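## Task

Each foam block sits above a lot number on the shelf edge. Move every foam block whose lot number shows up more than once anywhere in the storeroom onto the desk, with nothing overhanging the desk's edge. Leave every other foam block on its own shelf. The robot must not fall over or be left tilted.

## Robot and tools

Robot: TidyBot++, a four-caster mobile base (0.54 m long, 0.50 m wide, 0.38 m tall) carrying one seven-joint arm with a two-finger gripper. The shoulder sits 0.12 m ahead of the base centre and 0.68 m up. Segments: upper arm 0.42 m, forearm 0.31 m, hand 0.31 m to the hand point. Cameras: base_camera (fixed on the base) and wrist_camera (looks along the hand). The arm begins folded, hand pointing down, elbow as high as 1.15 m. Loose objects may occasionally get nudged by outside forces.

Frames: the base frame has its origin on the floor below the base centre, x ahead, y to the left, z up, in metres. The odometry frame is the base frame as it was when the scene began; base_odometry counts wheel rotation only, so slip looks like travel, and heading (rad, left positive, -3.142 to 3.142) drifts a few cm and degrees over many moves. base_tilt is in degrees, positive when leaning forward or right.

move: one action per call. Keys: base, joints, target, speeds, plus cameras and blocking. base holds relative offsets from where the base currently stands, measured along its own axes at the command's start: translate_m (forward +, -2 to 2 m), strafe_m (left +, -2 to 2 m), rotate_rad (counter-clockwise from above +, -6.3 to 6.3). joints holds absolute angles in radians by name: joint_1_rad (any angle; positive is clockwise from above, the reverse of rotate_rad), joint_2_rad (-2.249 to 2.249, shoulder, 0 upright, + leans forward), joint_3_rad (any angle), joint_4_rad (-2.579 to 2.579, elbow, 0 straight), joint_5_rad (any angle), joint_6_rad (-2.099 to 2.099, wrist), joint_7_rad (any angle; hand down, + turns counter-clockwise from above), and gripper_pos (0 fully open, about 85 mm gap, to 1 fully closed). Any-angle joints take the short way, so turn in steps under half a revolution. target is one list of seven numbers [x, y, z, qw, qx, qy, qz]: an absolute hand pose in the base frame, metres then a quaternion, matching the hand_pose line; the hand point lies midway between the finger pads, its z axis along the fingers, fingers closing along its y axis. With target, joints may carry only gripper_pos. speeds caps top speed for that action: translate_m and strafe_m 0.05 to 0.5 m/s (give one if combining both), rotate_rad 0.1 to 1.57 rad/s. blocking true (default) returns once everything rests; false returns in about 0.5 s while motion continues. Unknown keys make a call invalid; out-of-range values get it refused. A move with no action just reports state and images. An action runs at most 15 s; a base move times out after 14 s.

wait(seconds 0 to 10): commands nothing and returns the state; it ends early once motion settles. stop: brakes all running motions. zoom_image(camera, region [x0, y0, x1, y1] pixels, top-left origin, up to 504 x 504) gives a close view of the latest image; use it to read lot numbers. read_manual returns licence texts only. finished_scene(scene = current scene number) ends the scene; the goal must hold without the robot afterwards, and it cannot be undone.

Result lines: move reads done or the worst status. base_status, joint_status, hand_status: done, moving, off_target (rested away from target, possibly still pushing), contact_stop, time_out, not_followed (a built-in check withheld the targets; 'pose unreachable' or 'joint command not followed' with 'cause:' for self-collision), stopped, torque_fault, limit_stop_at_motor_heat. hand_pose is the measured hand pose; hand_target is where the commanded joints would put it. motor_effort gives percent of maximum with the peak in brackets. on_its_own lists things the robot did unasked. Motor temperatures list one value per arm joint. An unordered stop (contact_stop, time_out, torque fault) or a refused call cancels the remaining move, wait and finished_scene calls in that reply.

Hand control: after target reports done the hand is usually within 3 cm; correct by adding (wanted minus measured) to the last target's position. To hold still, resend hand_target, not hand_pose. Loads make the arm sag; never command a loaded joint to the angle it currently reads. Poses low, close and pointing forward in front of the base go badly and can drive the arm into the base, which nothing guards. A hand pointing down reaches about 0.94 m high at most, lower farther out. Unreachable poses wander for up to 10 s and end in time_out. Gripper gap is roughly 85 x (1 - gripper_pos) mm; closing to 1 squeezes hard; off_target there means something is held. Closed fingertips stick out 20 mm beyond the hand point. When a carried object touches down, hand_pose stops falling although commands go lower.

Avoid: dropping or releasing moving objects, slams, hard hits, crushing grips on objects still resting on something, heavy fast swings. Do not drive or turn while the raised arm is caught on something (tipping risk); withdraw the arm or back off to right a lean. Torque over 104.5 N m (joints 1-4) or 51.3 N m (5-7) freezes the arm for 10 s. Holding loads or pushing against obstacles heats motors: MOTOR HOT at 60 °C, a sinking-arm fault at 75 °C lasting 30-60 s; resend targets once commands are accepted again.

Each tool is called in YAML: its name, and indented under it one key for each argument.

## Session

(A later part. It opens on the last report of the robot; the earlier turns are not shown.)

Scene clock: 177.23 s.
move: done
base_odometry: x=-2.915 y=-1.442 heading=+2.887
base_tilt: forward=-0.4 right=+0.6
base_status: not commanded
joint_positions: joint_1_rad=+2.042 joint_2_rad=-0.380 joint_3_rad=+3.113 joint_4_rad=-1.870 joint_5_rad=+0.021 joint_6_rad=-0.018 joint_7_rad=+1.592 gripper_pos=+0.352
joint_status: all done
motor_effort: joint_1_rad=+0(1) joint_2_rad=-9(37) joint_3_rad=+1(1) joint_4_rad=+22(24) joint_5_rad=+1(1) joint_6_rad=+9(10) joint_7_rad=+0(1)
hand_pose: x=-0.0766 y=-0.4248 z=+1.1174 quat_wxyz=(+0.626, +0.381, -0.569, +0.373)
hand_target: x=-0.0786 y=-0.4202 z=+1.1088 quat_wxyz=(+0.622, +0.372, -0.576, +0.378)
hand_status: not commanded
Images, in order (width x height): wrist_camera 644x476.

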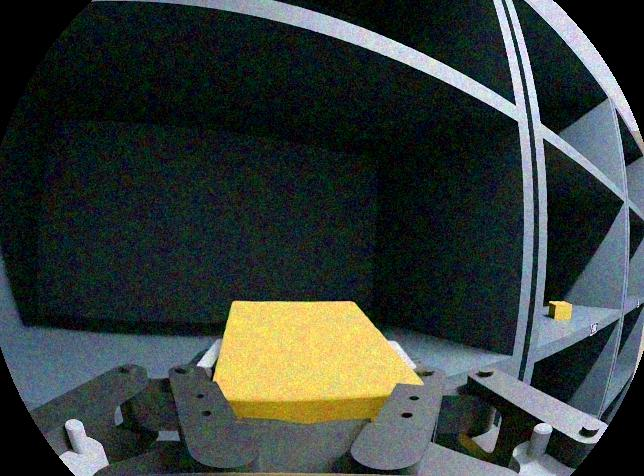

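move:
  joints: {"joint_1_rad":3.1}

move:
  base: {"translate_m":-1.5}

Scene clock: 180.70 s.
move: done
base_odometry: x=-2.915 y=-1.442 heading=+2.887
base_tilt: forward=-0.4 right=+0.6
base_status: not commanded
joint_positions: joint_1_rad=+3.082 joint_2_rad=-0.380 joint_3_rad=+3.113 joint_4_rad=-1.870 joint_5_rad=+0.021 joint_6_rad=-0.018 joint_7_rad=+1.592 gripper_pos=+0.352
joint_status: all done
motor_effort: joint_1_rad=+0(2) joint_2_rad=-8(9) joint_3_rad=+1(2) joint_4_rad=+23(24) joint_5_rad=+1(1) joint_6_rad=+8(10) joint_7_rad=-1(1)
hand_pose: x=-0.3464 y=-0.0462 z=+1.1174 quat_wxyz=(+0.729, +0.048, -0.683, +0.012)
hand_target: x=-0.3438 y=-0.0377 z=+1.1088 quat_wxyz=(+0.728, +0.033, -0.685, +0.015)
hand_status: not commanded
pictures: base_camera, wrist_camera
Images, in order (width x height): base_camera 644x364, wrist_camera 644x476.

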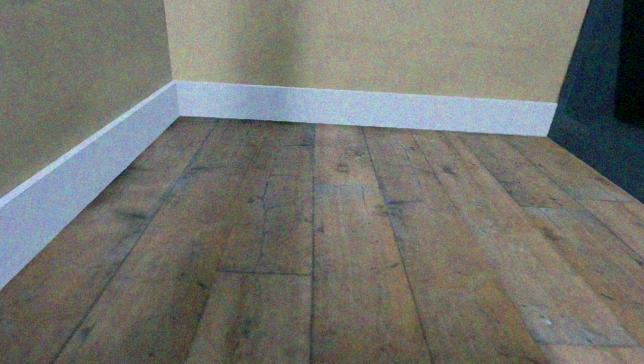

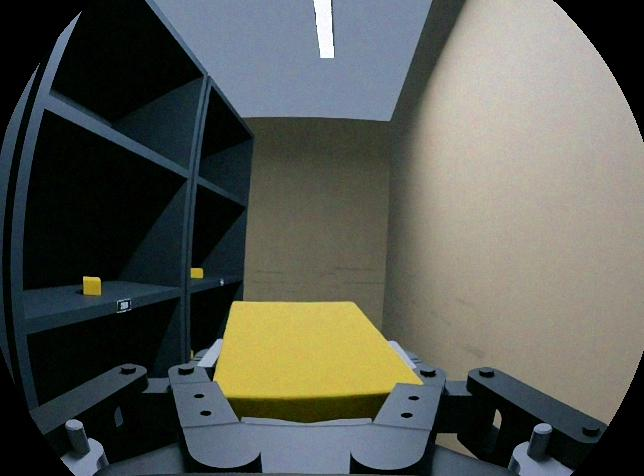

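Scene clock: 185.00 s.
move: done
base_odometry: x=-1.464 y=-1.820 heading=+2.886
base_tilt: forward=-0.4 right=+0.6
base_status: done
joint_positions: joint_1_rad=+3.083 joint_2_rad=-0.388 joint_3_rad=+3.113 joint_4_rad=-1.871 joint_5_rad=+0.021 joint_6_rad=-0.018 joint_7_rad=+1.592 gripper_pos=+0.352
joint_status: not commanded
motor_effort: joint_1_rad=+0(1) joint_2_rad=-8(11) joint_3_rad=+1(1) joint_4_rad=+22(24) joint_5_rad=+1(1) joint_6_rad=+9(10) joint_7_rad=+0(1)
hand_pose: x=-0.3431 y=-0.0456 z=+1.1200 quat_wxyz=(+0.731, +0.047, -0.681, +0.012)
hand_target: x=-0.3438 y=-0.0377 z=+1.1088 quat_wxyz=(+0.728, +0.033, -0.685, +0.015)
hand_status: not commanded
pictures: base_camera, wrist_camera
Images, in order (width x height): base_camera 644x364, wrist_camera 644x476.

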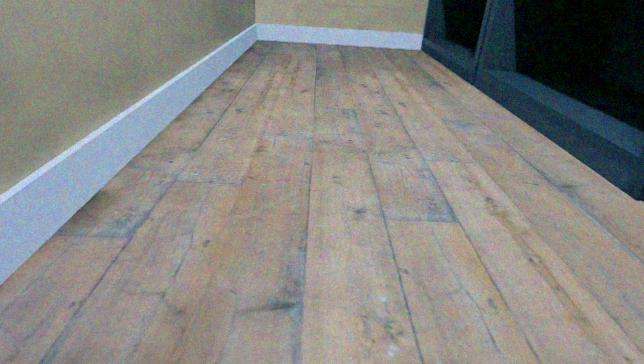

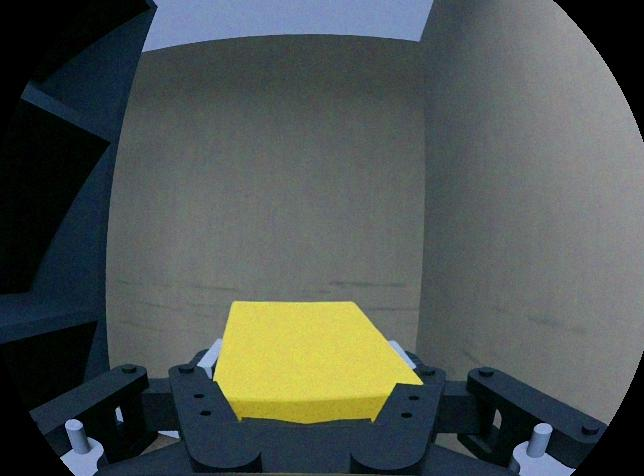

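move:
  base: {"translate_m":-1.25}

move:
  joints: {"joint_1_rad":1.57}

Scene clock: 189.07 s.
move: done
base_odometry: x=-0.254 y=-2.136 heading=+2.886
base_tilt: forward=-0.4 right=+0.6
base_status: done
joint_positions: joint_1_rad=+3.083 joint_2_rad=-0.390 joint_3_rad=+3.113 joint_4_rad=-1.872 joint_5_rad=+0.021 joint_6_rad=-0.018 joint_7_rad=+1.592 gripper_pos=+0.352
joint_status: not commanded
motor_effort: joint_1_rad=+0(1) joint_2_rad=-8(11) joint_3_rad=+1(2) joint_4_rad=+22(24) joint_5_rad=+1(1) joint_6_rad=+9(10) joint_7_rad=+0(1)
hand_pose: x=-0.3422 y=-0.0455 z=+1.1207 quat_wxyz=(+0.732, +0.047, -0.680, +0.012)
hand_target: x=-0.3438 y=-0.0377 z=+1.1088 quat_wxyz=(+0.728, +0.033, -0.685, +0.015)
hand_status: not commanded
pictures: base_camera, wrist_camera
Images, in order (width x height): base_camera 644x364, wrist_camera 644x476.

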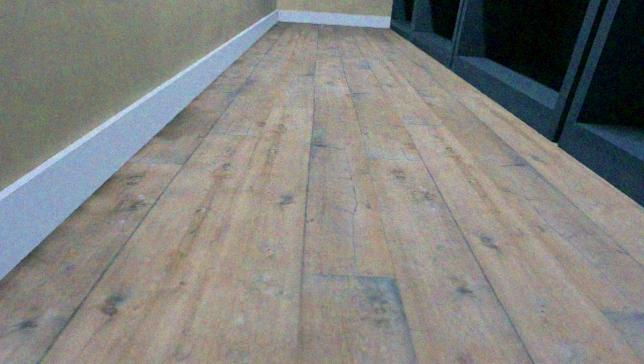

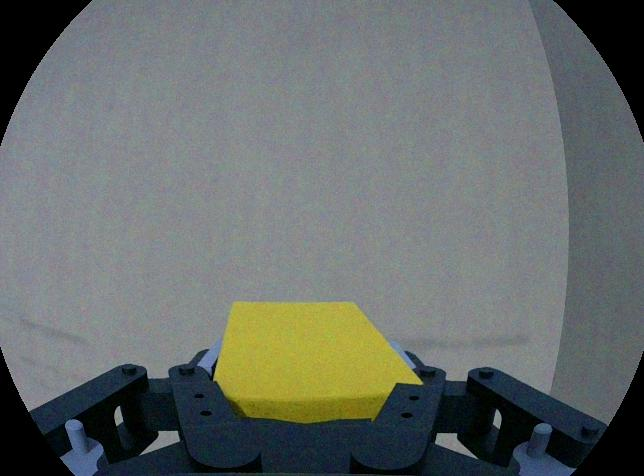

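Scene clock: 191.83 s.
move: done
base_odometry: x=-0.254 y=-2.136 heading=+2.886
base_tilt: forward=-0.3 right=+0.6
base_status: not commanded
joint_positions: joint_1_rad=+1.588 joint_2_rad=-0.390 joint_3_rad=+3.113 joint_4_rad=-1.872 joint_5_rad=+0.021 joint_6_rad=-0.018 joint_7_rad=+1.592 gripper_pos=+0.352
joint_status: all done
motor_effort: joint_1_rad=-1(2) joint_2_rad=-7(9) joint_3_rad=+1(2) joint_4_rad=+23(24) joint_5_rad=+1(1) joint_6_rad=+8(10) joint_7_rad=+0(1)
hand_pose: x=+0.1293 y=-0.4633 z=+1.1207 quat_wxyz=(+0.528, +0.497, -0.467, +0.506)
hand_target: x=+0.1378 y=-0.4639 z=+1.1088 quat_wxyz=(+0.515, +0.498, -0.471, +0.515)
hand_status: not commanded
pictures: base_camera, wrist_camera
Images, in order (width x height): base_camera 644x364, wrist_camera 644x476.

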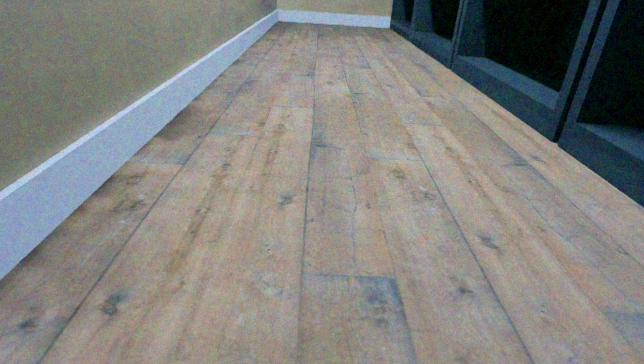

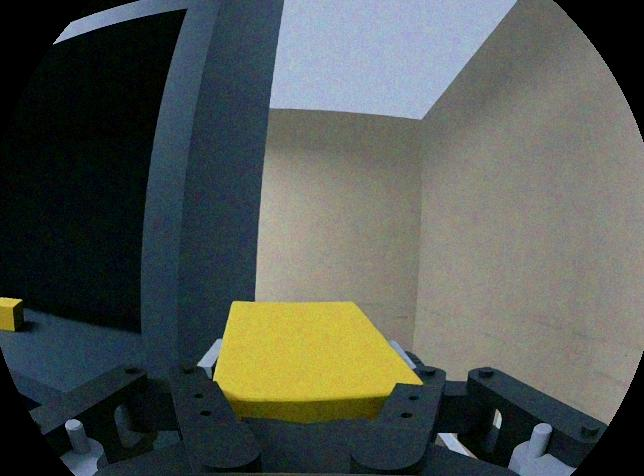

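move:
  base: {"translate_m":-0.3}
  cameras: []

move:
  base: {"strafe_m":-1.2}

Scene clock: 193.97 s.
move: done
base_odometry: x=+0.036 y=-2.212 heading=+2.886
base_tilt: forward=-0.4 right=+0.6
base_status: done
joint_positions: joint_1_rad=+1.586 joint_2_rad=-0.390 joint_3_rad=+3.115 joint_4_rad=-1.872 joint_5_rad=+0.021 joint_6_rad=-0.018 joint_7_rad=+1.592 gripper_pos=+0.352
joint_status: not commanded
motor_effort: joint_1_rad=+0(2) joint_2_rad=-8(10) joint_3_rad=+1(3) joint_4_rad=+23(24) joint_5_rad=+1(1) joint_6_rad=+9(10) joint_7_rad=+0(1)
hand_pose: x=+0.1289 y=-0.4633 z=+1.1207 quat_wxyz=(+0.528, +0.497, -0.467, +0.506)
hand_target: x=+0.1378 y=-0.4639 z=+1.1088 quat_wxyz=(+0.515, +0.498, -0.471, +0.515)
hand_status: not commanded

Scene clock: 197.67 s.
move: done
base_odometry: x=+0.339 y=-1.051 heading=+2.886
base_tilt: forward=-0.4 right=+0.6
base_status: done
joint_positions: joint_1_rad=+1.586 joint_2_rad=-0.391 joint_3_rad=+3.115 joint_4_rad=-1.872 joint_5_rad=+0.021 joint_6_rad=-0.018 joint_7_rad=+1.592 gripper_pos=+0.352
joint_status: not commanded
motor_effort: joint_1_rad=+0(1) joint_2_rad=-8(11) joint_3_rad=+1(1) joint_4_rad=+23(24) joint_5_rad=+1(1) joint_6_rad=+9(10) joint_7_rad=+0(1)
hand_pose: x=+0.1290 y=-0.4631 z=+1.1206 quat_wxyz=(+0.528, +0.497, -0.467, +0.506)
hand_target: x=+0.1378 y=-0.4639 z=+1.1088 quat_wxyz=(+0.515, +0.498, -0.471, +0.515)
hand_status: not commanded
pictures: base_camera, wrist_camera
Images, in order (width x height): base_camera 644x364, wrist_camera 644x476.

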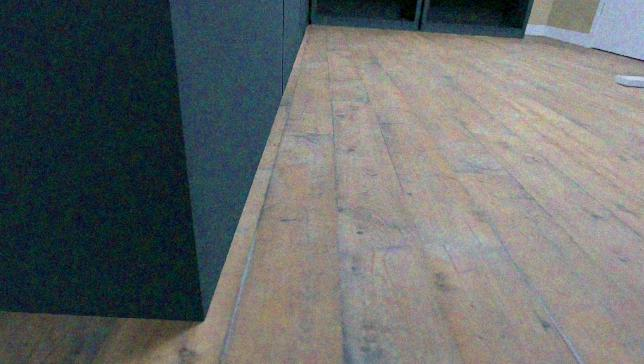

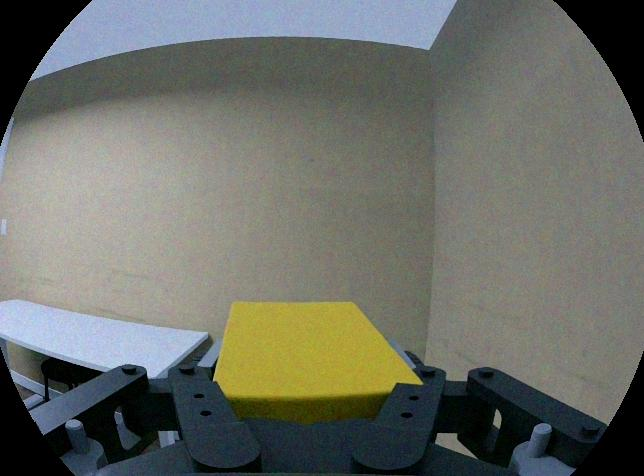

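move:
  base: {"strafe_m":-0.45}
  cameras: []

move:
  base: {"translate_m":1.1}

Scene clock: 200.10 s.
move: done
base_odometry: x=+0.454 y=-0.616 heading=+2.885
base_tilt: forward=-0.4 right=+0.6
base_status: done
joint_positions: joint_1_rad=+1.586 joint_2_rad=-0.386 joint_3_rad=+3.115 joint_4_rad=-1.873 joint_5_rad=+0.021 joint_6_rad=-0.018 joint_7_rad=+1.592 gripper_pos=+0.352
joint_status: not commanded
motor_effort: joint_1_rad=+0(1) joint_2_rad=-8(12) joint_3_rad=+1(2) joint_4_rad=+23(24) joint_5_rad=+1(1) joint_6_rad=+9(10) joint_7_rad=+0(1)
hand_pose: x=+0.1290 y=-0.4651 z=+1.1181 quat_wxyz=(+0.527, +0.498, -0.468, +0.505)
hand_target: x=+0.1378 y=-0.4639 z=+1.1088 quat_wxyz=(+0.515, +0.498, -0.471, +0.515)
hand_status: not commanded

Scene clock: 203.60 s.
move: done
base_odometry: x=-0.611 y=-0.336 heading=+2.884
base_tilt: forward=-0.3 right=+0.6
base_status: done
joint_positions: joint_1_rad=+1.585 joint_2_rad=-0.386 joint_3_rad=+3.115 joint_4_rad=-1.873 joint_5_rad=+0.021 joint_6_rad=-0.018 joint_7_rad=+1.592 gripper_pos=+0.352
joint_status: not commanded
motor_effort: joint_1_rad=+0(1) joint_2_rad=-8(10) joint_3_rad=+1(3) joint_4_rad=+23(24) joint_5_rad=+1(1) joint_6_rad=+9(10) joint_7_rad=+0(1)
hand_pose: x=+0.1295 y=-0.4651 z=+1.1180 quat_wxyz=(+0.527, +0.498, -0.468, +0.505)
hand_target: x=+0.1378 y=-0.4639 z=+1.1088 quat_wxyz=(+0.515, +0.498, -0.471, +0.515)
hand_status: not commanded
pictures: base_camera, wrist_camera
Images, in order (width x height): base_camera 644x364, wrist_camera 644x476.

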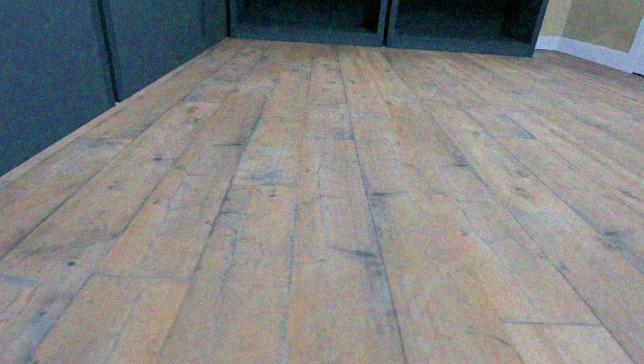

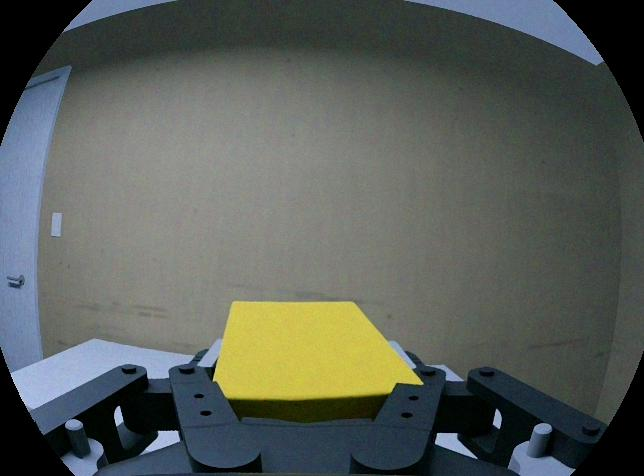

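move:
  joints: {"joint_6_rad":-0.7}
  cameras: ["wrist_camera"]

Scene clock: 205.17 s.
move: done
base_odometry: x=-0.611 y=-0.336 heading=+2.884
base_tilt: forward=-0.4 right=+0.6
base_status: not commanded
joint_positions: joint_1_rad=+1.585 joint_2_rad=-0.387 joint_3_rad=+3.115 joint_4_rad=-1.882 joint_5_rad=+0.021 joint_6_rad=-0.659 joint_7_rad=+1.592 gripper_pos=+0.352
joint_status: all done
motor_effort: joint_1_rad=+0(1) joint_2_rad=-7(9) joint_3_rad=+1(1) joint_4_rad=+22(24) joint_5_rad=+1(1) joint_6_rad=+7(10) joint_7_rad=+0(1)
hand_pose: x=+0.1231 y=-0.4143 z=+0.9239 quat_wxyz=(+0.347, +0.637, -0.608, +0.324)
hand_target: x=+0.1348 y=-0.4031 z=+0.9041 quat_wxyz=(+0.319, +0.648, -0.615, +0.317)
hand_status: not commanded
Images, in order (width x height): wrist_camera 644x476.

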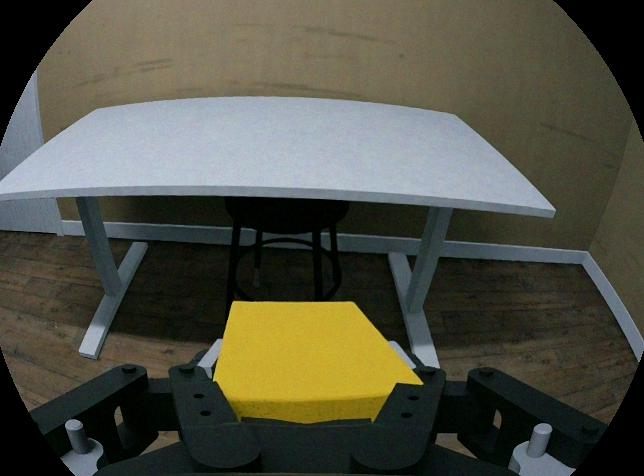

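move:
  base: {"strafe_m":-0.55}
  joints: {"joint_6_rad":0.0}
  cameras: []

move:
  joints: {"joint_2_rad":0.284,"joint_4_rad":-2.188,"joint_6_rad":0.8}
  cameras: ["wrist_camera"]

Scene clock: 208.07 s.
move: done
base_odometry: x=-0.471 y=+0.195 heading=+2.885
base_tilt: forward=-0.3 right=+0.6
base_status: done
joint_positions: joint_1_rad=+1.585 joint_2_rad=-0.388 joint_3_rad=+3.115 joint_4_rad=-1.884 joint_5_rad=+0.021 joint_6_rad=-0.049 joint_7_rad=+1.592 gripper_pos=+0.352
joint_status: all done
motor_effort: joint_1_rad=-1(1) joint_2_rad=-9(11) joint_3_rad=+1(1) joint_4_rad=+23(24) joint_5_rad=+1(1) joint_6_rad=+10(10) joint_7_rad=+0(1)
hand_pose: x=+0.1292 y=-0.4653 z=+1.1025 quat_wxyz=(+0.517, +0.509, -0.478, +0.496)
hand_target: x=+0.1378 y=-0.4639 z=+1.1087 quat_wxyz=(+0.515, +0.498, -0.471, +0.515)
hand_status: not commanded

Scene clock: 210.33 s.
move: done
base_odometry: x=-0.471 y=+0.195 heading=+2.885
base_tilt: forward=-0.3 right=+0.6
base_status: not commanded
joint_positions: joint_1_rad=+1.585 joint_2_rad=+0.262 joint_3_rad=+3.115 joint_4_rad=-2.158 joint_5_rad=+0.021 joint_6_rad=+0.741 joint_7_rad=+1.592 gripper_pos=+0.352
joint_status: all done
motor_effort: joint_1_rad=+0(1) joint_2_rad=-25(28) joint_3_rad=+0(1) joint_4_rad=+17(23) joint_5_rad=+1(1) joint_6_rad=+8(11) joint_7_rad=+0(1)
hand_pose: x=+0.1311 y=-0.6256 z=+0.8184 quat_wxyz=(+0.472, +0.541, -0.512, +0.472)
hand_target: x=+0.1361 y=-0.6221 z=+0.8080 quat_wxyz=(+0.470, +0.534, -0.515, +0.478)
hand_status: not commanded
Images, in order (width x height): wrist_camera 644x476.

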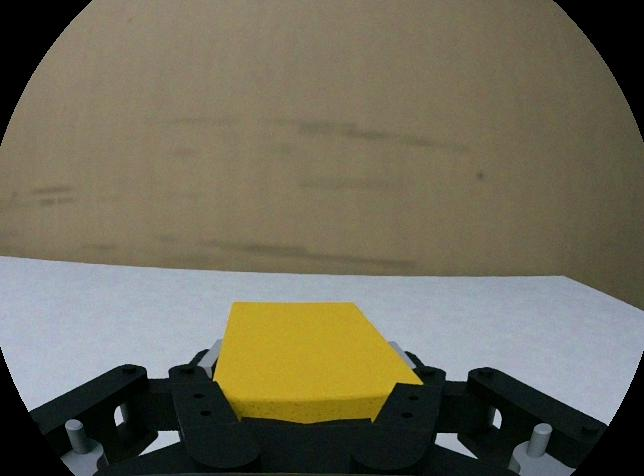

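move:
  joints: {"joint_2_rad":0.437,"joint_4_rad":-2.264,"joint_6_rad":1.02}
  cameras: ["wrist_camera"]

Scene clock: 211.63 s.
move: done
base_odometry: x=-0.471 y=+0.195 heading=+2.885
base_tilt: forward=-0.4 right=+0.6
base_status: not commanded
joint_positions: joint_1_rad=+1.584 joint_2_rad=+0.408 joint_3_rad=+3.115 joint_4_rad=-2.236 joint_5_rad=+0.021 joint_6_rad=+0.965 joint_7_rad=+1.592 gripper_pos=+0.353
joint_status: all done
motor_effort: joint_1_rad=-1(1) joint_2_rad=-28(29) joint_3_rad=+0(1) joint_4_rad=+14(17) joint_5_rad=+1(1) joint_6_rad=+9(10) joint_7_rad=+0(1)
hand_pose: x=+0.1315 y=-0.6261 z=+0.7585 quat_wxyz=(+0.470, +0.539, -0.513, +0.474)
hand_target: x=+0.1351 y=-0.6210 z=+0.7447 quat_wxyz=(+0.468, +0.535, -0.518, +0.476)
hand_status: not commanded
Images, in order (width x height): wrist_camera 644x476.

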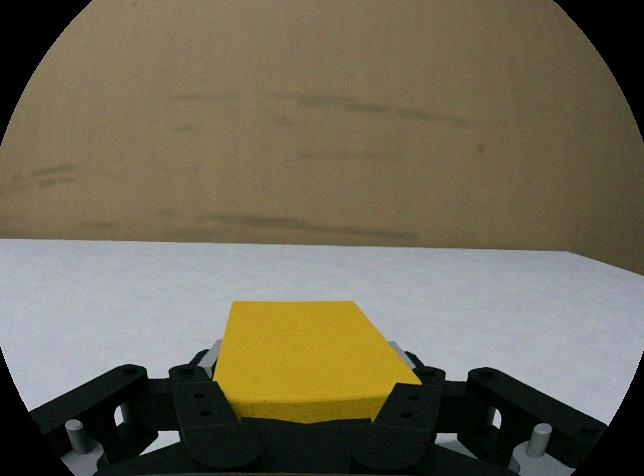

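move:
  joints: {"joint_2_rad":0.455,"joint_4_rad":-2.272,"joint_6_rad":1.0}
  cameras: []

move:
  joints: {"joint_2_rad":0.47,"joint_4_rad":-2.278,"joint_6_rad":0.98}
  cameras: ["wrist_camera"]

Scene clock: 212.40 s.
move: off_target
base_odometry: x=-0.471 y=+0.195 heading=+2.885
base_tilt: forward=-0.4 right=+0.6
base_status: not commanded
joint_positions: joint_1_rad=+1.584 joint_2_rad=+0.411 joint_3_rad=+3.115 joint_4_rad=-2.237 joint_5_rad=+0.021 joint_6_rad=+0.968 joint_7_rad=+1.592 gripper_pos=+0.353
joint_status: joint_2_rad off_target (ended at +0.411, target +0.455); the others done
motor_effort: joint_1_rad=+0(1) joint_2_rad=-24(28) joint_3_rad=+0(1) joint_4_rad=+12(14) joint_5_rad=+1(1) joint_6_rad=+7(10) joint_7_rad=-1(1)
hand_pose: x=+0.1315 y=-0.6260 z=+0.7566 quat_wxyz=(+0.470, +0.539, -0.513, +0.474)
hand_target: x=+0.1352 y=-0.6185 z=+0.7239 quat_wxyz=(+0.455, +0.546, -0.529, +0.464)
hand_status: not commanded

Scene clock: 212.93 s.
move: off_target
base_odometry: x=-0.471 y=+0.195 heading=+2.885
base_tilt: forward=-0.3 right=+0.6
base_status: not commanded
joint_positions: joint_1_rad=+1.584 joint_2_rad=+0.413 joint_3_rad=+3.115 joint_4_rad=-2.238 joint_5_rad=+0.021 joint_6_rad=+0.970 joint_7_rad=+1.592 gripper_pos=+0.353
joint_status: joint_2_rad off_target (ended at +0.413, target +0.470); joint_4_rad off_target (ended at -2.238, target -2.278); the others done
motor_effort: joint_1_rad=-1(1) joint_2_rad=-21(25) joint_3_rad=+0(1) joint_4_rad=+9(11) joint_5_rad=+0(1) joint_6_rad=+4(6) joint_7_rad=-1(1)
hand_pose: x=+0.1315 y=-0.6260 z=+0.7561 quat_wxyz=(+0.470, +0.540, -0.514, +0.474)
hand_target: x=+0.1352 y=-0.6159 z=+0.7059 quat_wxyz=(+0.444, +0.555, -0.538, +0.453)
hand_status: not commanded
Images, in order (width x height): wrist_camera 644x476.

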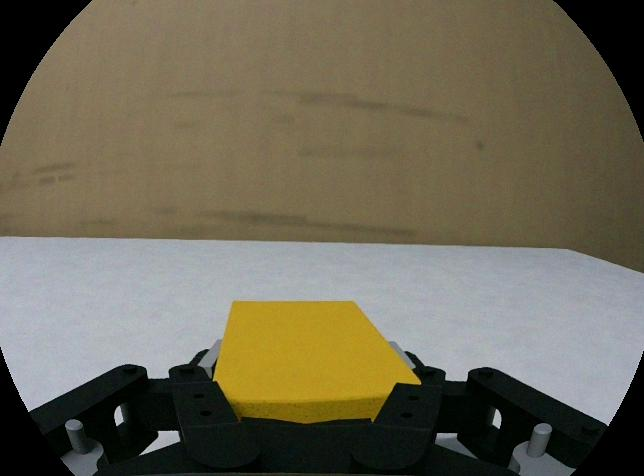

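move:
  joints: {"joint_2_rad":0.435,"joint_4_rad":-2.262,"joint_6_rad":1.01}
  cameras: []

move:
  joints: {"gripper_pos":0.0}
  cameras: ["wrist_camera"]

move:
  base: {"strafe_m":0.45}
  cameras: ["wrist_camera"]

Scene clock: 214.90 s.
move: done
base_odometry: x=-0.471 y=+0.195 heading=+2.885
base_tilt: forward=-0.4 right=+0.6
base_status: not commanded
joint_positions: joint_1_rad=+1.584 joint_2_rad=+0.413 joint_3_rad=+3.115 joint_4_rad=-2.238 joint_5_rad=+0.021 joint_6_rad=+0.971 joint_7_rad=+1.592 gripper_pos=+0.353
joint_status: all done
motor_effort: joint_1_rad=-1(1) joint_2_rad=-25(25) joint_3_rad=+0(1) joint_4_rad=+12(13) joint_5_rad=+1(1) joint_6_rad=+7(8) joint_7_rad=-1(1)
hand_pose: x=+0.1315 y=-0.6260 z=+0.7567 quat_wxyz=(+0.470, +0.539, -0.513, +0.474)
hand_target: x=+0.1352 y=-0.6212 z=+0.7437 quat_wxyz=(+0.466, +0.536, -0.520, +0.474)
hand_status: not commanded

Scene clock: 215.83 s.
move: done
base_odometry: x=-0.471 y=+0.195 heading=+2.885
base_tilt: forward=-0.4 right=+0.6
base_status: not commanded
joint_positions: joint_1_rad=+1.583 joint_2_rad=+0.413 joint_3_rad=+3.115 joint_4_rad=-2.239 joint_5_rad=+0.021 joint_6_rad=+0.978 joint_7_rad=+1.592 gripper_pos=+0.000
joint_status: all done
motor_effort: joint_1_rad=-1(4) joint_2_rad=-27(27) joint_3_rad=-1(3) joint_4_rad=+12(13) joint_5_rad=+1(3) joint_6_rad=+7(9) joint_7_rad=-1(1)
hand_pose: x=+0.1323 y=-0.6260 z=+0.7581 quat_wxyz=(+0.471, +0.538, -0.511, +0.476)
hand_target: x=+0.1352 y=-0.6212 z=+0.7437 quat_wxyz=(+0.466, +0.536, -0.520, +0.474)
hand_status: not commanded
Images, in order (width x height): wrist_camera 644x476.

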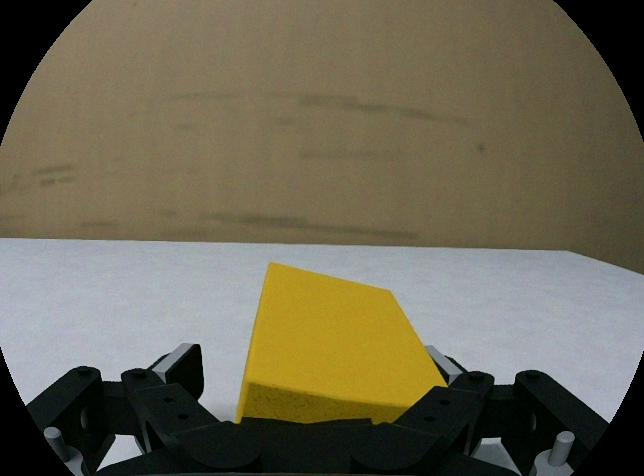

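Scene clock: 218.23 s.
move: done
base_odometry: x=-0.585 y=-0.240 heading=+2.886
base_tilt: forward=-0.3 right=+0.6
base_status: done
joint_positions: joint_1_rad=+1.582 joint_2_rad=+0.419 joint_3_rad=+3.115 joint_4_rad=-2.244 joint_5_rad=+0.021 joint_6_rad=+0.978 joint_7_rad=+1.592 gripper_pos=+0.000
joint_status: not commanded
motor_effort: joint_1_rad=-1(3) joint_2_rad=-27(31) joint_3_rad=-1(2) joint_4_rad=+13(15) joint_5_rad=+1(2) joint_6_rad=+9(10) joint_7_rad=+0(1)
hand_pose: x=+0.1330 y=-0.6249 z=+0.7522 quat_wxyz=(+0.468, +0.541, -0.514, +0.474)
hand_target: x=+0.1352 y=-0.6212 z=+0.7437 quat_wxyz=(+0.466, +0.536, -0.520, +0.474)
hand_status: not commanded
Images, in order (width x height): wrist_camera 644x476.

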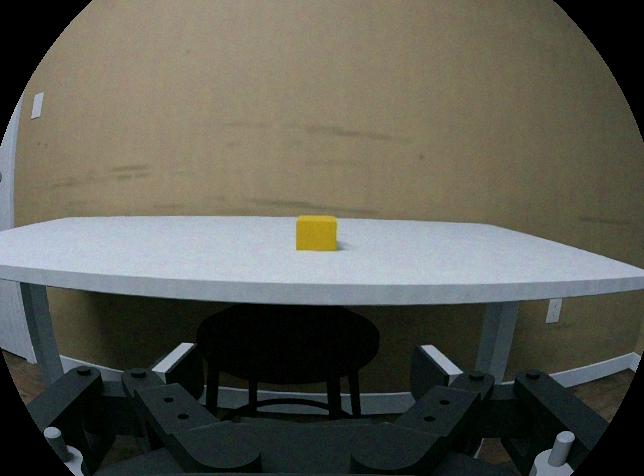

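move:
  joints: {"joint_1_rad":0.02,"joint_2_rad":-0.765,"joint_4_rad":-1.984,"joint_6_rad":-0.3}

move:
  base: {"translate_m":0.8}

Scene clock: 221.53 s.
move: done
base_odometry: x=-0.585 y=-0.240 heading=+2.886
base_tilt: forward=-0.4 right=+0.6
base_status: not commanded
joint_positions: joint_1_rad=+0.039 joint_2_rad=-0.752 joint_3_rad=+3.112 joint_4_rad=-1.998 joint_5_rad=+0.021 joint_6_rad=-0.250 joint_7_rad=+1.592 gripper_pos=+0.000
joint_status: all done
motor_effort: joint_1_rad=+0(2) joint_2_rad=+4(30) joint_3_rad=+1(3) joint_4_rad=+22(23) joint_5_rad=+1(1) joint_6_rad=+8(10) joint_7_rad=+0(1)
hand_pose: x=+0.4397 y=+0.0028 z=+1.1123 quat_wxyz=(+0.030, +0.680, +0.014, +0.732)
hand_target: x=+0.4334 y=+0.0106 z=+1.1094 quat_wxyz=(+0.012, +0.688, +0.014, +0.725)
hand_status: not commanded
pictures: base_camera, wrist_camera
Images, in order (width x height): base_camera 644x364, wrist_camera 644x476.

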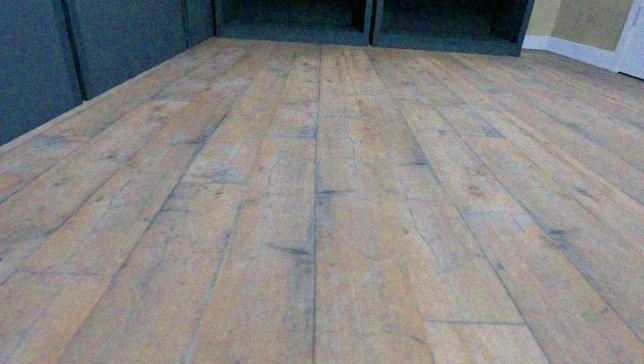

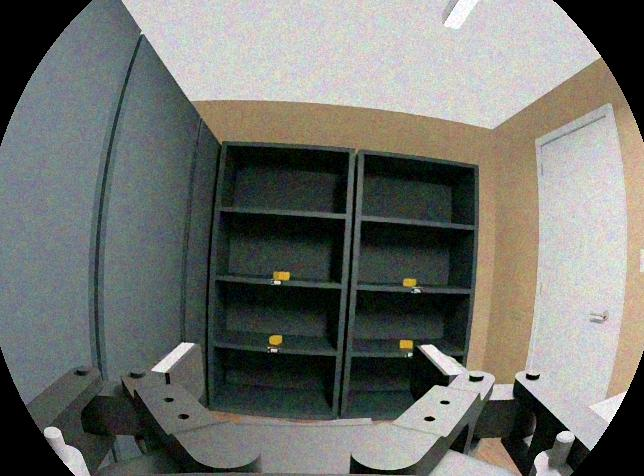

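Scene clock: 224.47 s.
move: done
base_odometry: x=-1.359 y=-0.038 heading=+2.887
base_tilt: forward=-0.3 right=+0.6
base_status: done
joint_positions: joint_1_rad=+0.038 joint_2_rad=-0.758 joint_3_rad=+3.112 joint_4_rad=-1.996 joint_5_rad=+0.021 joint_6_rad=-0.254 joint_7_rad=+1.592 gripper_pos=+0.000
joint_status: not commanded
motor_effort: joint_1_rad=-1(1) joint_2_rad=+4(7) joint_3_rad=+1(2) joint_4_rad=+21(23) joint_5_rad=+1(1) joint_6_rad=+9(10) joint_7_rad=+0(1)
hand_pose: x=+0.4372 y=+0.0031 z=+1.1139 quat_wxyz=(+0.030, +0.679, +0.014, +0.734)
hand_target: x=+0.4334 y=+0.0106 z=+1.1094 quat_wxyz=(+0.012, +0.688, +0.014, +0.725)
hand_status: not commanded
pictures: base_camera, wrist_camera
Images, in order (width x height): base_camera 644x364, wrist_camera 644x476.

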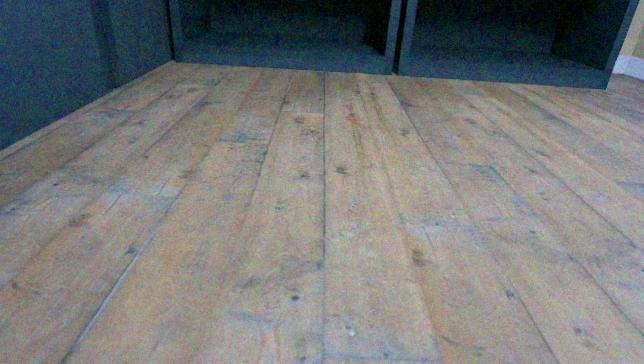

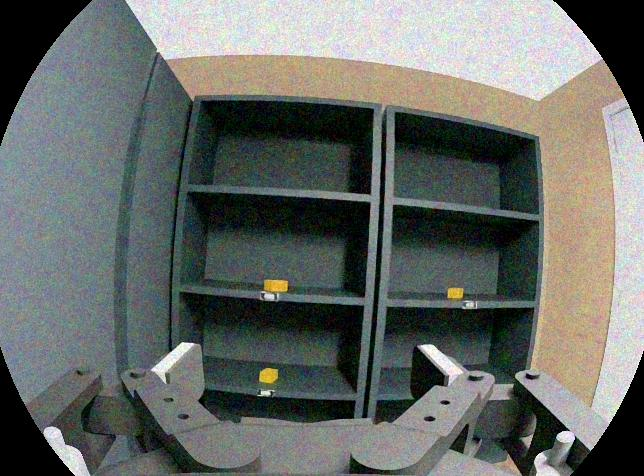

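move:
  base: {"translate_m":0.95,"strafe_m":0.13}
  cameras: ["wrist_camera"]

zoom_image:
  camera: "wrist_camera"
  region: [220, 260, 380, 380]

move:
  joints: {"joint_6_rad":-0.85}
  cameras: ["wrist_camera"]

zoom_image:
  camera: "wrist_camera"
  region: [220, 200, 380, 320]

Scene clock: 228.10 s.
move: done
base_odometry: x=-2.311 y=+0.076 heading=+2.886
base_tilt: forward=-0.3 right=+0.6
base_status: done
joint_positions: joint_1_rad=+0.038 joint_2_rad=-0.760 joint_3_rad=+3.112 joint_4_rad=-1.996 joint_5_rad=+0.021 joint_6_rad=-0.255 joint_7_rad=+1.592 gripper_pos=+0.000
joint_status: not commanded
motor_effort: joint_1_rad=+0(1) joint_2_rad=+5(7) joint_3_rad=+1(2) joint_4_rad=+21(23) joint_5_rad=+1(1) joint_6_rad=+9(9) joint_7_rad=+0(1)
hand_pose: x=+0.4361 y=+0.0031 z=+1.1148 quat_wxyz=(+0.030, +0.678, +0.014, +0.734)
hand_target: x=+0.4334 y=+0.0106 z=+1.1094 quat_wxyz=(+0.012, +0.688, +0.014, +0.725)
hand_status: not commanded
Images, in order (width x height): wrist_camera 644x476.

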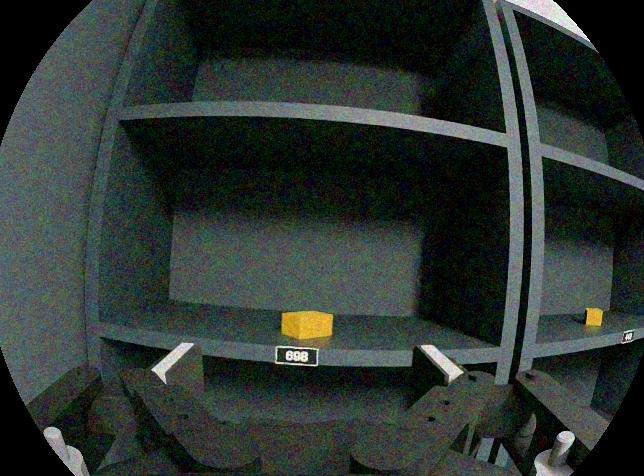

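Scaled by 3.150.

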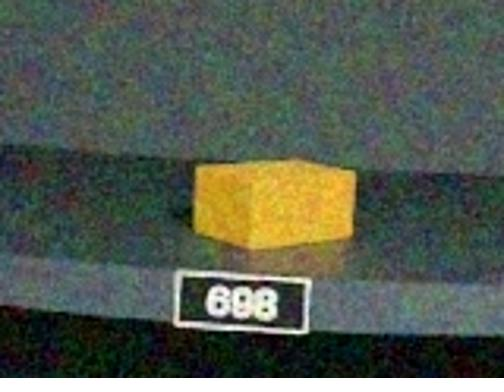

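Scene clock: 229.40 s.
move: done
base_odometry: x=-2.311 y=+0.076 heading=+2.886
base_tilt: forward=-0.3 right=+0.6
base_status: not commanded
joint_positions: joint_1_rad=+0.038 joint_2_rad=-0.760 joint_3_rad=+3.112 joint_4_rad=-1.989 joint_5_rad=+0.021 joint_6_rad=-0.803 joint_7_rad=+1.592 gripper_pos=+0.000
joint_status: all done
motor_effort: joint_1_rad=+0(1) joint_2_rad=+4(5) joint_3_rad=+1(1) joint_4_rad=+21(24) joint_5_rad=+1(1) joint_6_rad=+8(10) joint_7_rad=+0(1)
hand_pose: x=+0.4038 y=-0.0026 z=+0.9537 quat_wxyz=(+0.029, +0.850, +0.009, +0.526)
hand_target: x=+0.3960 y=+0.0079 z=+0.9445 quat_wxyz=(+0.012, +0.860, +0.014, +0.511)
hand_status: not commanded
Images, in order (width x height): wrist_camera 644x476.

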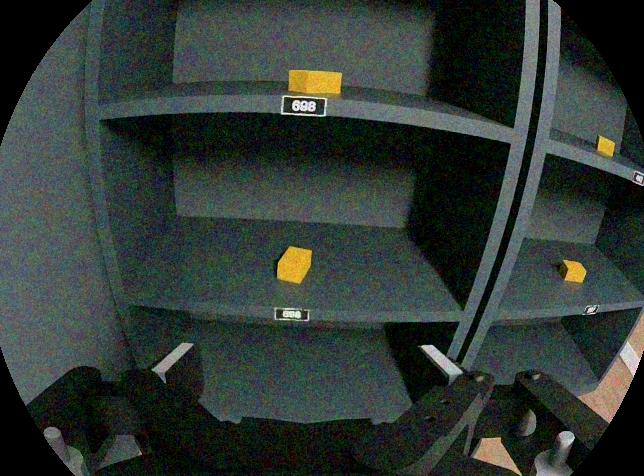

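Scaled by 3.150.

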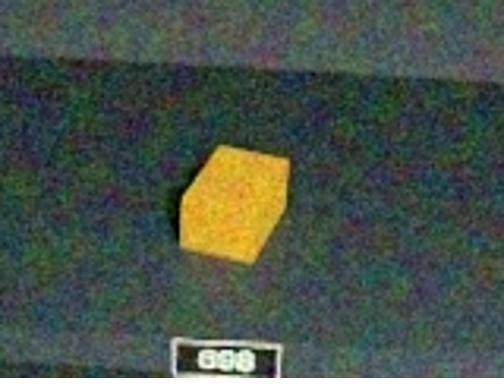

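zoom_image:
  camera: "wrist_camera"
  region: [265, 300, 325, 330]

zoom_image:
  camera: "wrist_camera"
  region: [570, 295, 630, 325]

Scaled by 8.400.

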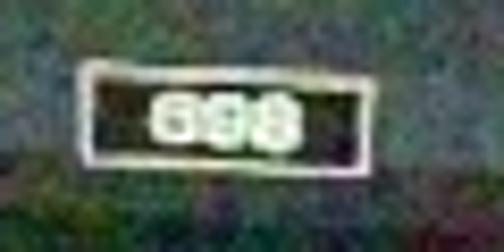

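Scaled by 8.400.

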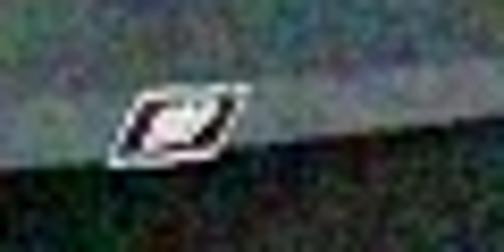

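move:
  base: {"translate_m":0.40,"strafe_m":-0.035}
  joints: {"joint_2_rad":-0.13,"joint_4_rad":-1.86,"joint_6_rad":0.05,"gripper_pos":1}
  cameras: ["wrist_camera"]

Scene clock: 246.90 s.
move: time_out
TORQUE WARNING: joint_2_rad reached its warning level (56.7 N m). A warning alone does not stop the arm.
base_odometry: x=-2.686 y=+0.209 heading=+2.877
base_tilt: forward=-0.4 right=+0.6
base_status: translate_m time_out (by the wheels' count: +0.396 of +0.400); strafe_m time_out (by the wheels' count: -0.034 of -0.035)
joint_positions: joint_1_rad=+0.046 joint_2_rad=-0.370 joint_3_rad=+3.135 joint_4_rad=-1.982 joint_5_rad=+0.021 joint_6_rad=-0.183 joint_7_rad=+1.592 gripper_pos=+0.999
joint_status: joint_2_rad off_target (ended at -0.370, target -0.130); joint_4_rad off_target (ended at -1.982, target -1.860); joint_6_rad off_target (ended at -0.183, target +0.050); the others done
motor_effort: joint_1_rad=-9(11) joint_2_rad=+37(51) joint_3_rad=-8(10) joint_4_rad=+49(53) joint_5_rad=-1(2) joint_6_rad=+36(43) joint_7_rad=+0(1)
hand_pose: x=+0.5840 y=-0.0173 z=+0.9923 quat_wxyz=(+0.028, +0.782, +0.001, +0.623)
hand_target: x=+0.6839 y=+0.0074 z=+1.0152 quat_wxyz=(+0.004, +0.745, +0.011, +0.667)
hand_status: not commanded
Images, in order (width x height): wrist_camera 644x476.

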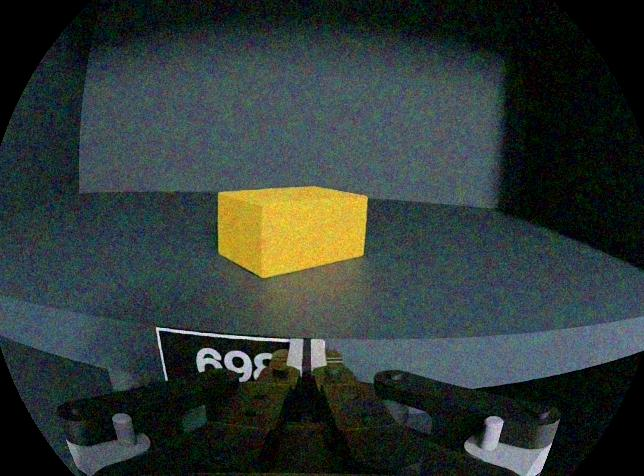

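move:
  base: {"translate_m":-0.15}
  cameras: []

move:
  joints: {"joint_2_rad":-0.39,"joint_4_rad":-1.9,"joint_6_rad":0.05}
  cameras: ["wrist_camera"]

move:
  base: {"translate_m":0.15}
  cameras: ["wrist_camera"]

Scene clock: 248.60 s.
move: done
base_odometry: x=-2.541 y=+0.169 heading=+2.879
base_tilt: forward=-0.3 right=+0.6
base_status: done
joint_positions: joint_1_rad=+0.035 joint_2_rad=-0.134 joint_3_rad=+3.125 joint_4_rad=-1.862 joint_5_rad=+0.021 joint_6_rad=+0.017 joint_7_rad=+1.592 gripper_pos=+0.999
joint_status: not commanded
on_its_own: joint_2_rad moved +0.236 to your old target -0.130; joint_4_rad moved +0.119 to your old target -1.860; joint_6_rad moved +0.200 to your old target +0.050
motor_effort: joint_1_rad=-1(7) joint_2_rad=-17(39) joint_3_rad=+0(5) joint_4_rad=+22(46) joint_5_rad=+1(1) joint_6_rad=+9(34) joint_7_rad=-1(1)
hand_pose: x=+0.6812 y=-0.0085 z=+1.0060 quat_wxyz=(+0.021, +0.755, +0.010, +0.656)
hand_target: x=+0.6839 y=+0.0074 z=+1.0152 quat_wxyz=(+0.004, +0.745, +0.011, +0.667)
hand_status: not commanded

Scene clock: 250.10 s.
move: done
base_odometry: x=-2.541 y=+0.169 heading=+2.879
base_tilt: forward=-0.4 right=+0.6
base_status: not commanded
joint_positions: joint_1_rad=+0.035 joint_2_rad=-0.393 joint_3_rad=+3.125 joint_4_rad=-1.869 joint_5_rad=+0.021 joint_6_rad=+0.017 joint_7_rad=+1.592 gripper_pos=+0.999
joint_status: all done
motor_effort: joint_1_rad=-1(1) joint_2_rad=-7(19) joint_3_rad=+1(1) joint_4_rad=+23(24) joint_5_rad=+1(1) joint_6_rad=+9(10) joint_7_rad=+0(1)
hand_pose: x=+0.5798 y=-0.0049 z=+1.1354 quat_wxyz=(+0.025, +0.666, +0.010, +0.745)
hand_target: x=+0.5819 y=+0.0092 z=+1.1243 quat_wxyz=(+0.007, +0.667, +0.012, +0.745)
hand_status: not commanded
Images, in order (width x height): wrist_camera 644x476.

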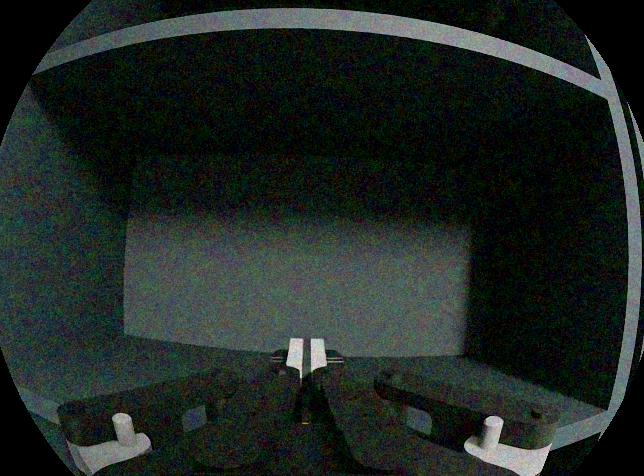

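Scene clock: 251.57 s.
move: done
base_odometry: x=-2.686 y=+0.208 heading=+2.880
base_tilt: forward=-0.3 right=+0.6
base_status: done
joint_positions: joint_1_rad=+0.035 joint_2_rad=-0.389 joint_3_rad=+3.124 joint_4_rad=-1.870 joint_5_rad=+0.021 joint_6_rad=+0.017 joint_7_rad=+1.592 gripper_pos=+0.999
joint_status: not commanded
motor_effort: joint_1_rad=+0(1) joint_2_rad=-8(12) joint_3_rad=+1(3) joint_4_rad=+22(24) joint_5_rad=+1(1) joint_6_rad=+9(9) joint_7_rad=+0(1)
hand_pose: x=+0.5819 y=-0.0045 z=+1.1324 quat_wxyz=(+0.025, +0.668, +0.010, +0.743)
hand_target: x=+0.5819 y=+0.0092 z=+1.1243 quat_wxyz=(+0.007, +0.667, +0.012, +0.745)
hand_status: not commanded
Images, in order (width x height): wrist_camera 644x476.

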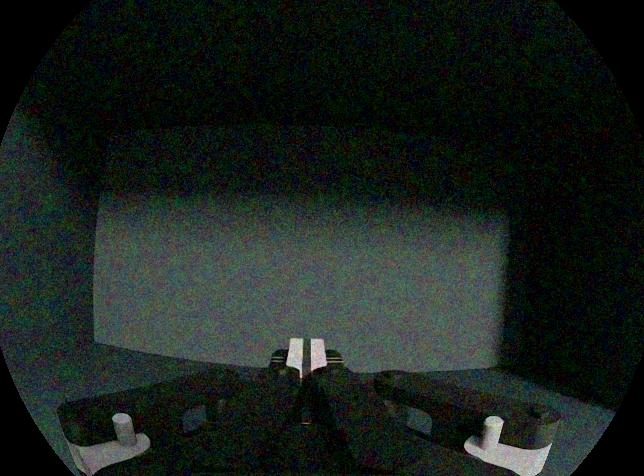

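move:
  joints: {"joint_2_rad":-0.22,"joint_4_rad":-1.93,"joint_6_rad":0.1}
  cameras: ["wrist_camera"]

Scene clock: 253.20 s.
move: done
base_odometry: x=-2.686 y=+0.208 heading=+2.880
base_tilt: forward=-0.3 right=+0.6
base_status: not commanded
joint_positions: joint_1_rad=+0.035 joint_2_rad=-0.225 joint_3_rad=+3.124 joint_4_rad=-1.905 joint_5_rad=+0.021 joint_6_rad=+0.046 joint_7_rad=+1.592 gripper_pos=+0.999
joint_status: all done
motor_effort: joint_1_rad=-1(1) joint_2_rad=-13(17) joint_3_rad=+1(1) joint_4_rad=+22(25) joint_5_rad=+1(1) joint_6_rad=+9(10) joint_7_rad=+0(0)
hand_pose: x=+0.6481 y=-0.0067 z=+1.0376 quat_wxyz=(+0.022, +0.729, +0.010, +0.684)
hand_target: x=+0.6492 y=+0.0078 z=+1.0365 quat_wxyz=(+0.005, +0.721, +0.011, +0.693)
hand_status: not commanded
Images, in order (width x height): wrist_camera 644x476.

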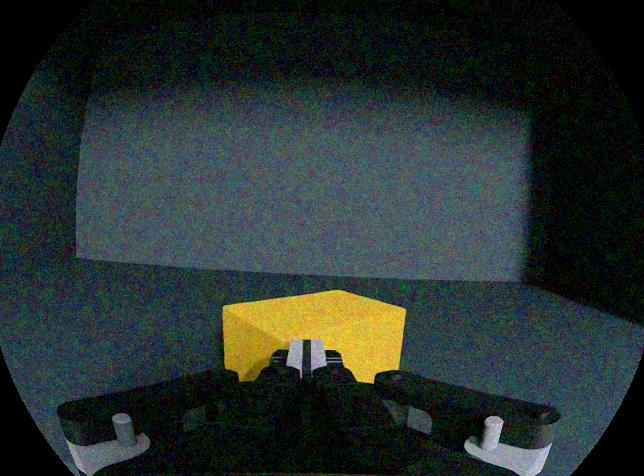

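move:
  base: {"strafe_m":-0.03}
  cameras: []

move:
  joints: {"joint_2_rad":0.05,"joint_4_rad":-1.69,"joint_6_rad":0.06}
  cameras: ["wrist_camera"]

move:
  joints: {"joint_2_rad":-0.22,"joint_4_rad":-1.93,"joint_6_rad":0.0}
  cameras: ["wrist_camera"]

Scene clock: 254.27 s.
move: done
base_odometry: x=-2.679 y=+0.237 heading=+2.880
base_tilt: forward=-0.3 right=+0.6
base_status: done
joint_positions: joint_1_rad=+0.033 joint_2_rad=-0.225 joint_3_rad=+3.120 joint_4_rad=-1.905 joint_5_rad=+0.021 joint_6_rad=+0.047 joint_7_rad=+1.592 gripper_pos=+0.999
joint_status: not commanded
motor_effort: joint_1_rad=+0(2) joint_2_rad=-14(14) joint_3_rad=+0(3) joint_4_rad=+23(23) joint_5_rad=+1(1) joint_6_rad=+9(9) joint_7_rad=+0(1)
hand_pose: x=+0.6482 y=-0.0028 z=+1.0378 quat_wxyz=(+0.020, +0.729, +0.013, +0.684)
hand_target: x=+0.6492 y=+0.0078 z=+1.0365 quat_wxyz=(+0.005, +0.721, +0.011, +0.693)
hand_status: not commanded

Scene clock: 255.60 s.
move: done
base_odometry: x=-2.679 y=+0.237 heading=+2.880
base_tilt: forward=-0.3 right=+0.6
base_status: not commanded
joint_positions: joint_1_rad=+0.033 joint_2_rad=+0.022 joint_3_rad=+3.120 joint_4_rad=-1.699 joint_5_rad=+0.021 joint_6_rad=+0.047 joint_7_rad=+1.592 gripper_pos=+0.999
joint_status: all done
motor_effort: joint_1_rad=+0(1) joint_2_rad=-22(23) joint_3_rad=+0(1) joint_4_rad=+22(23) joint_5_rad=+1(1) joint_6_rad=+8(9) joint_7_rad=+0(1)
hand_pose: x=+0.7486 y=-0.0055 z=+1.0233 quat_wxyz=(+0.017, +0.743, +0.012, +0.669)
hand_target: x=+0.7590 y=+0.0064 z=+1.0152 quat_wxyz=(+0.002, +0.745, +0.009, +0.667)
hand_status: not commanded
Images, in order (width x height): wrist_camera 644x476.

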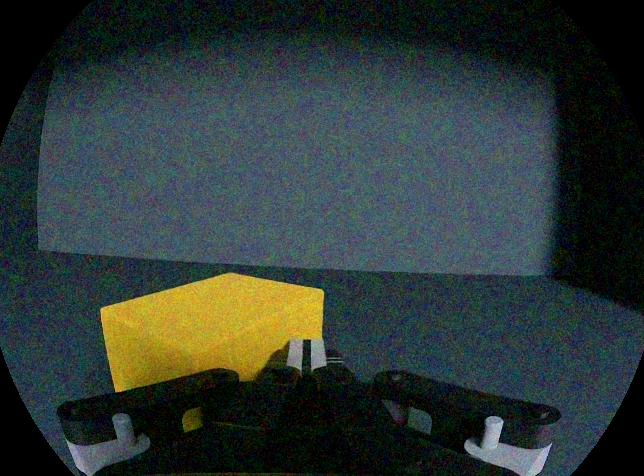

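Scene clock: 256.93 s.
move: done
base_odometry: x=-2.679 y=+0.237 heading=+2.880
base_tilt: forward=-0.3 right=+0.6
base_status: not commanded
joint_positions: joint_1_rad=+0.033 joint_2_rad=-0.221 joint_3_rad=+3.120 joint_4_rad=-1.896 joint_5_rad=+0.021 joint_6_rad=+0.043 joint_7_rad=+1.592 gripper_pos=+0.999
joint_status: all done
motor_effort: joint_1_rad=+0(1) joint_2_rad=-14(24) joint_3_rad=+1(1) joint_4_rad=+22(24) joint_5_rad=+1(1) joint_6_rad=+9(10) joint_7_rad=+0(1)
hand_pose: x=+0.6499 y=-0.0029 z=+1.0404 quat_wxyz=(+0.020, +0.728, +0.013, +0.685)
hand_target: x=+0.6464 y=+0.0077 z=+1.0055 quat_wxyz=(+0.005, +0.754, +0.011, +0.656)
hand_status: not commanded
Images, in order (width x height): wrist_camera 644x476.

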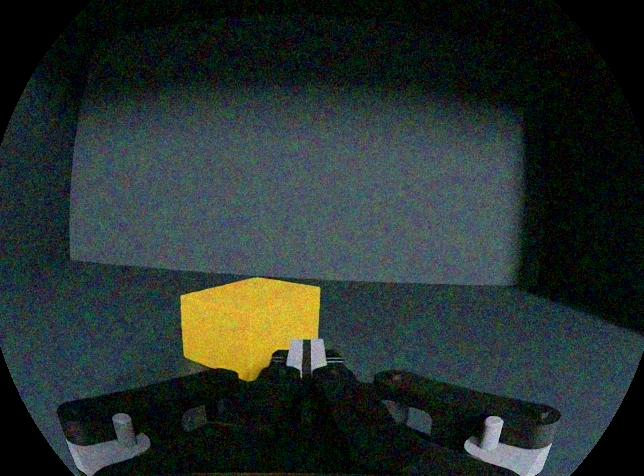

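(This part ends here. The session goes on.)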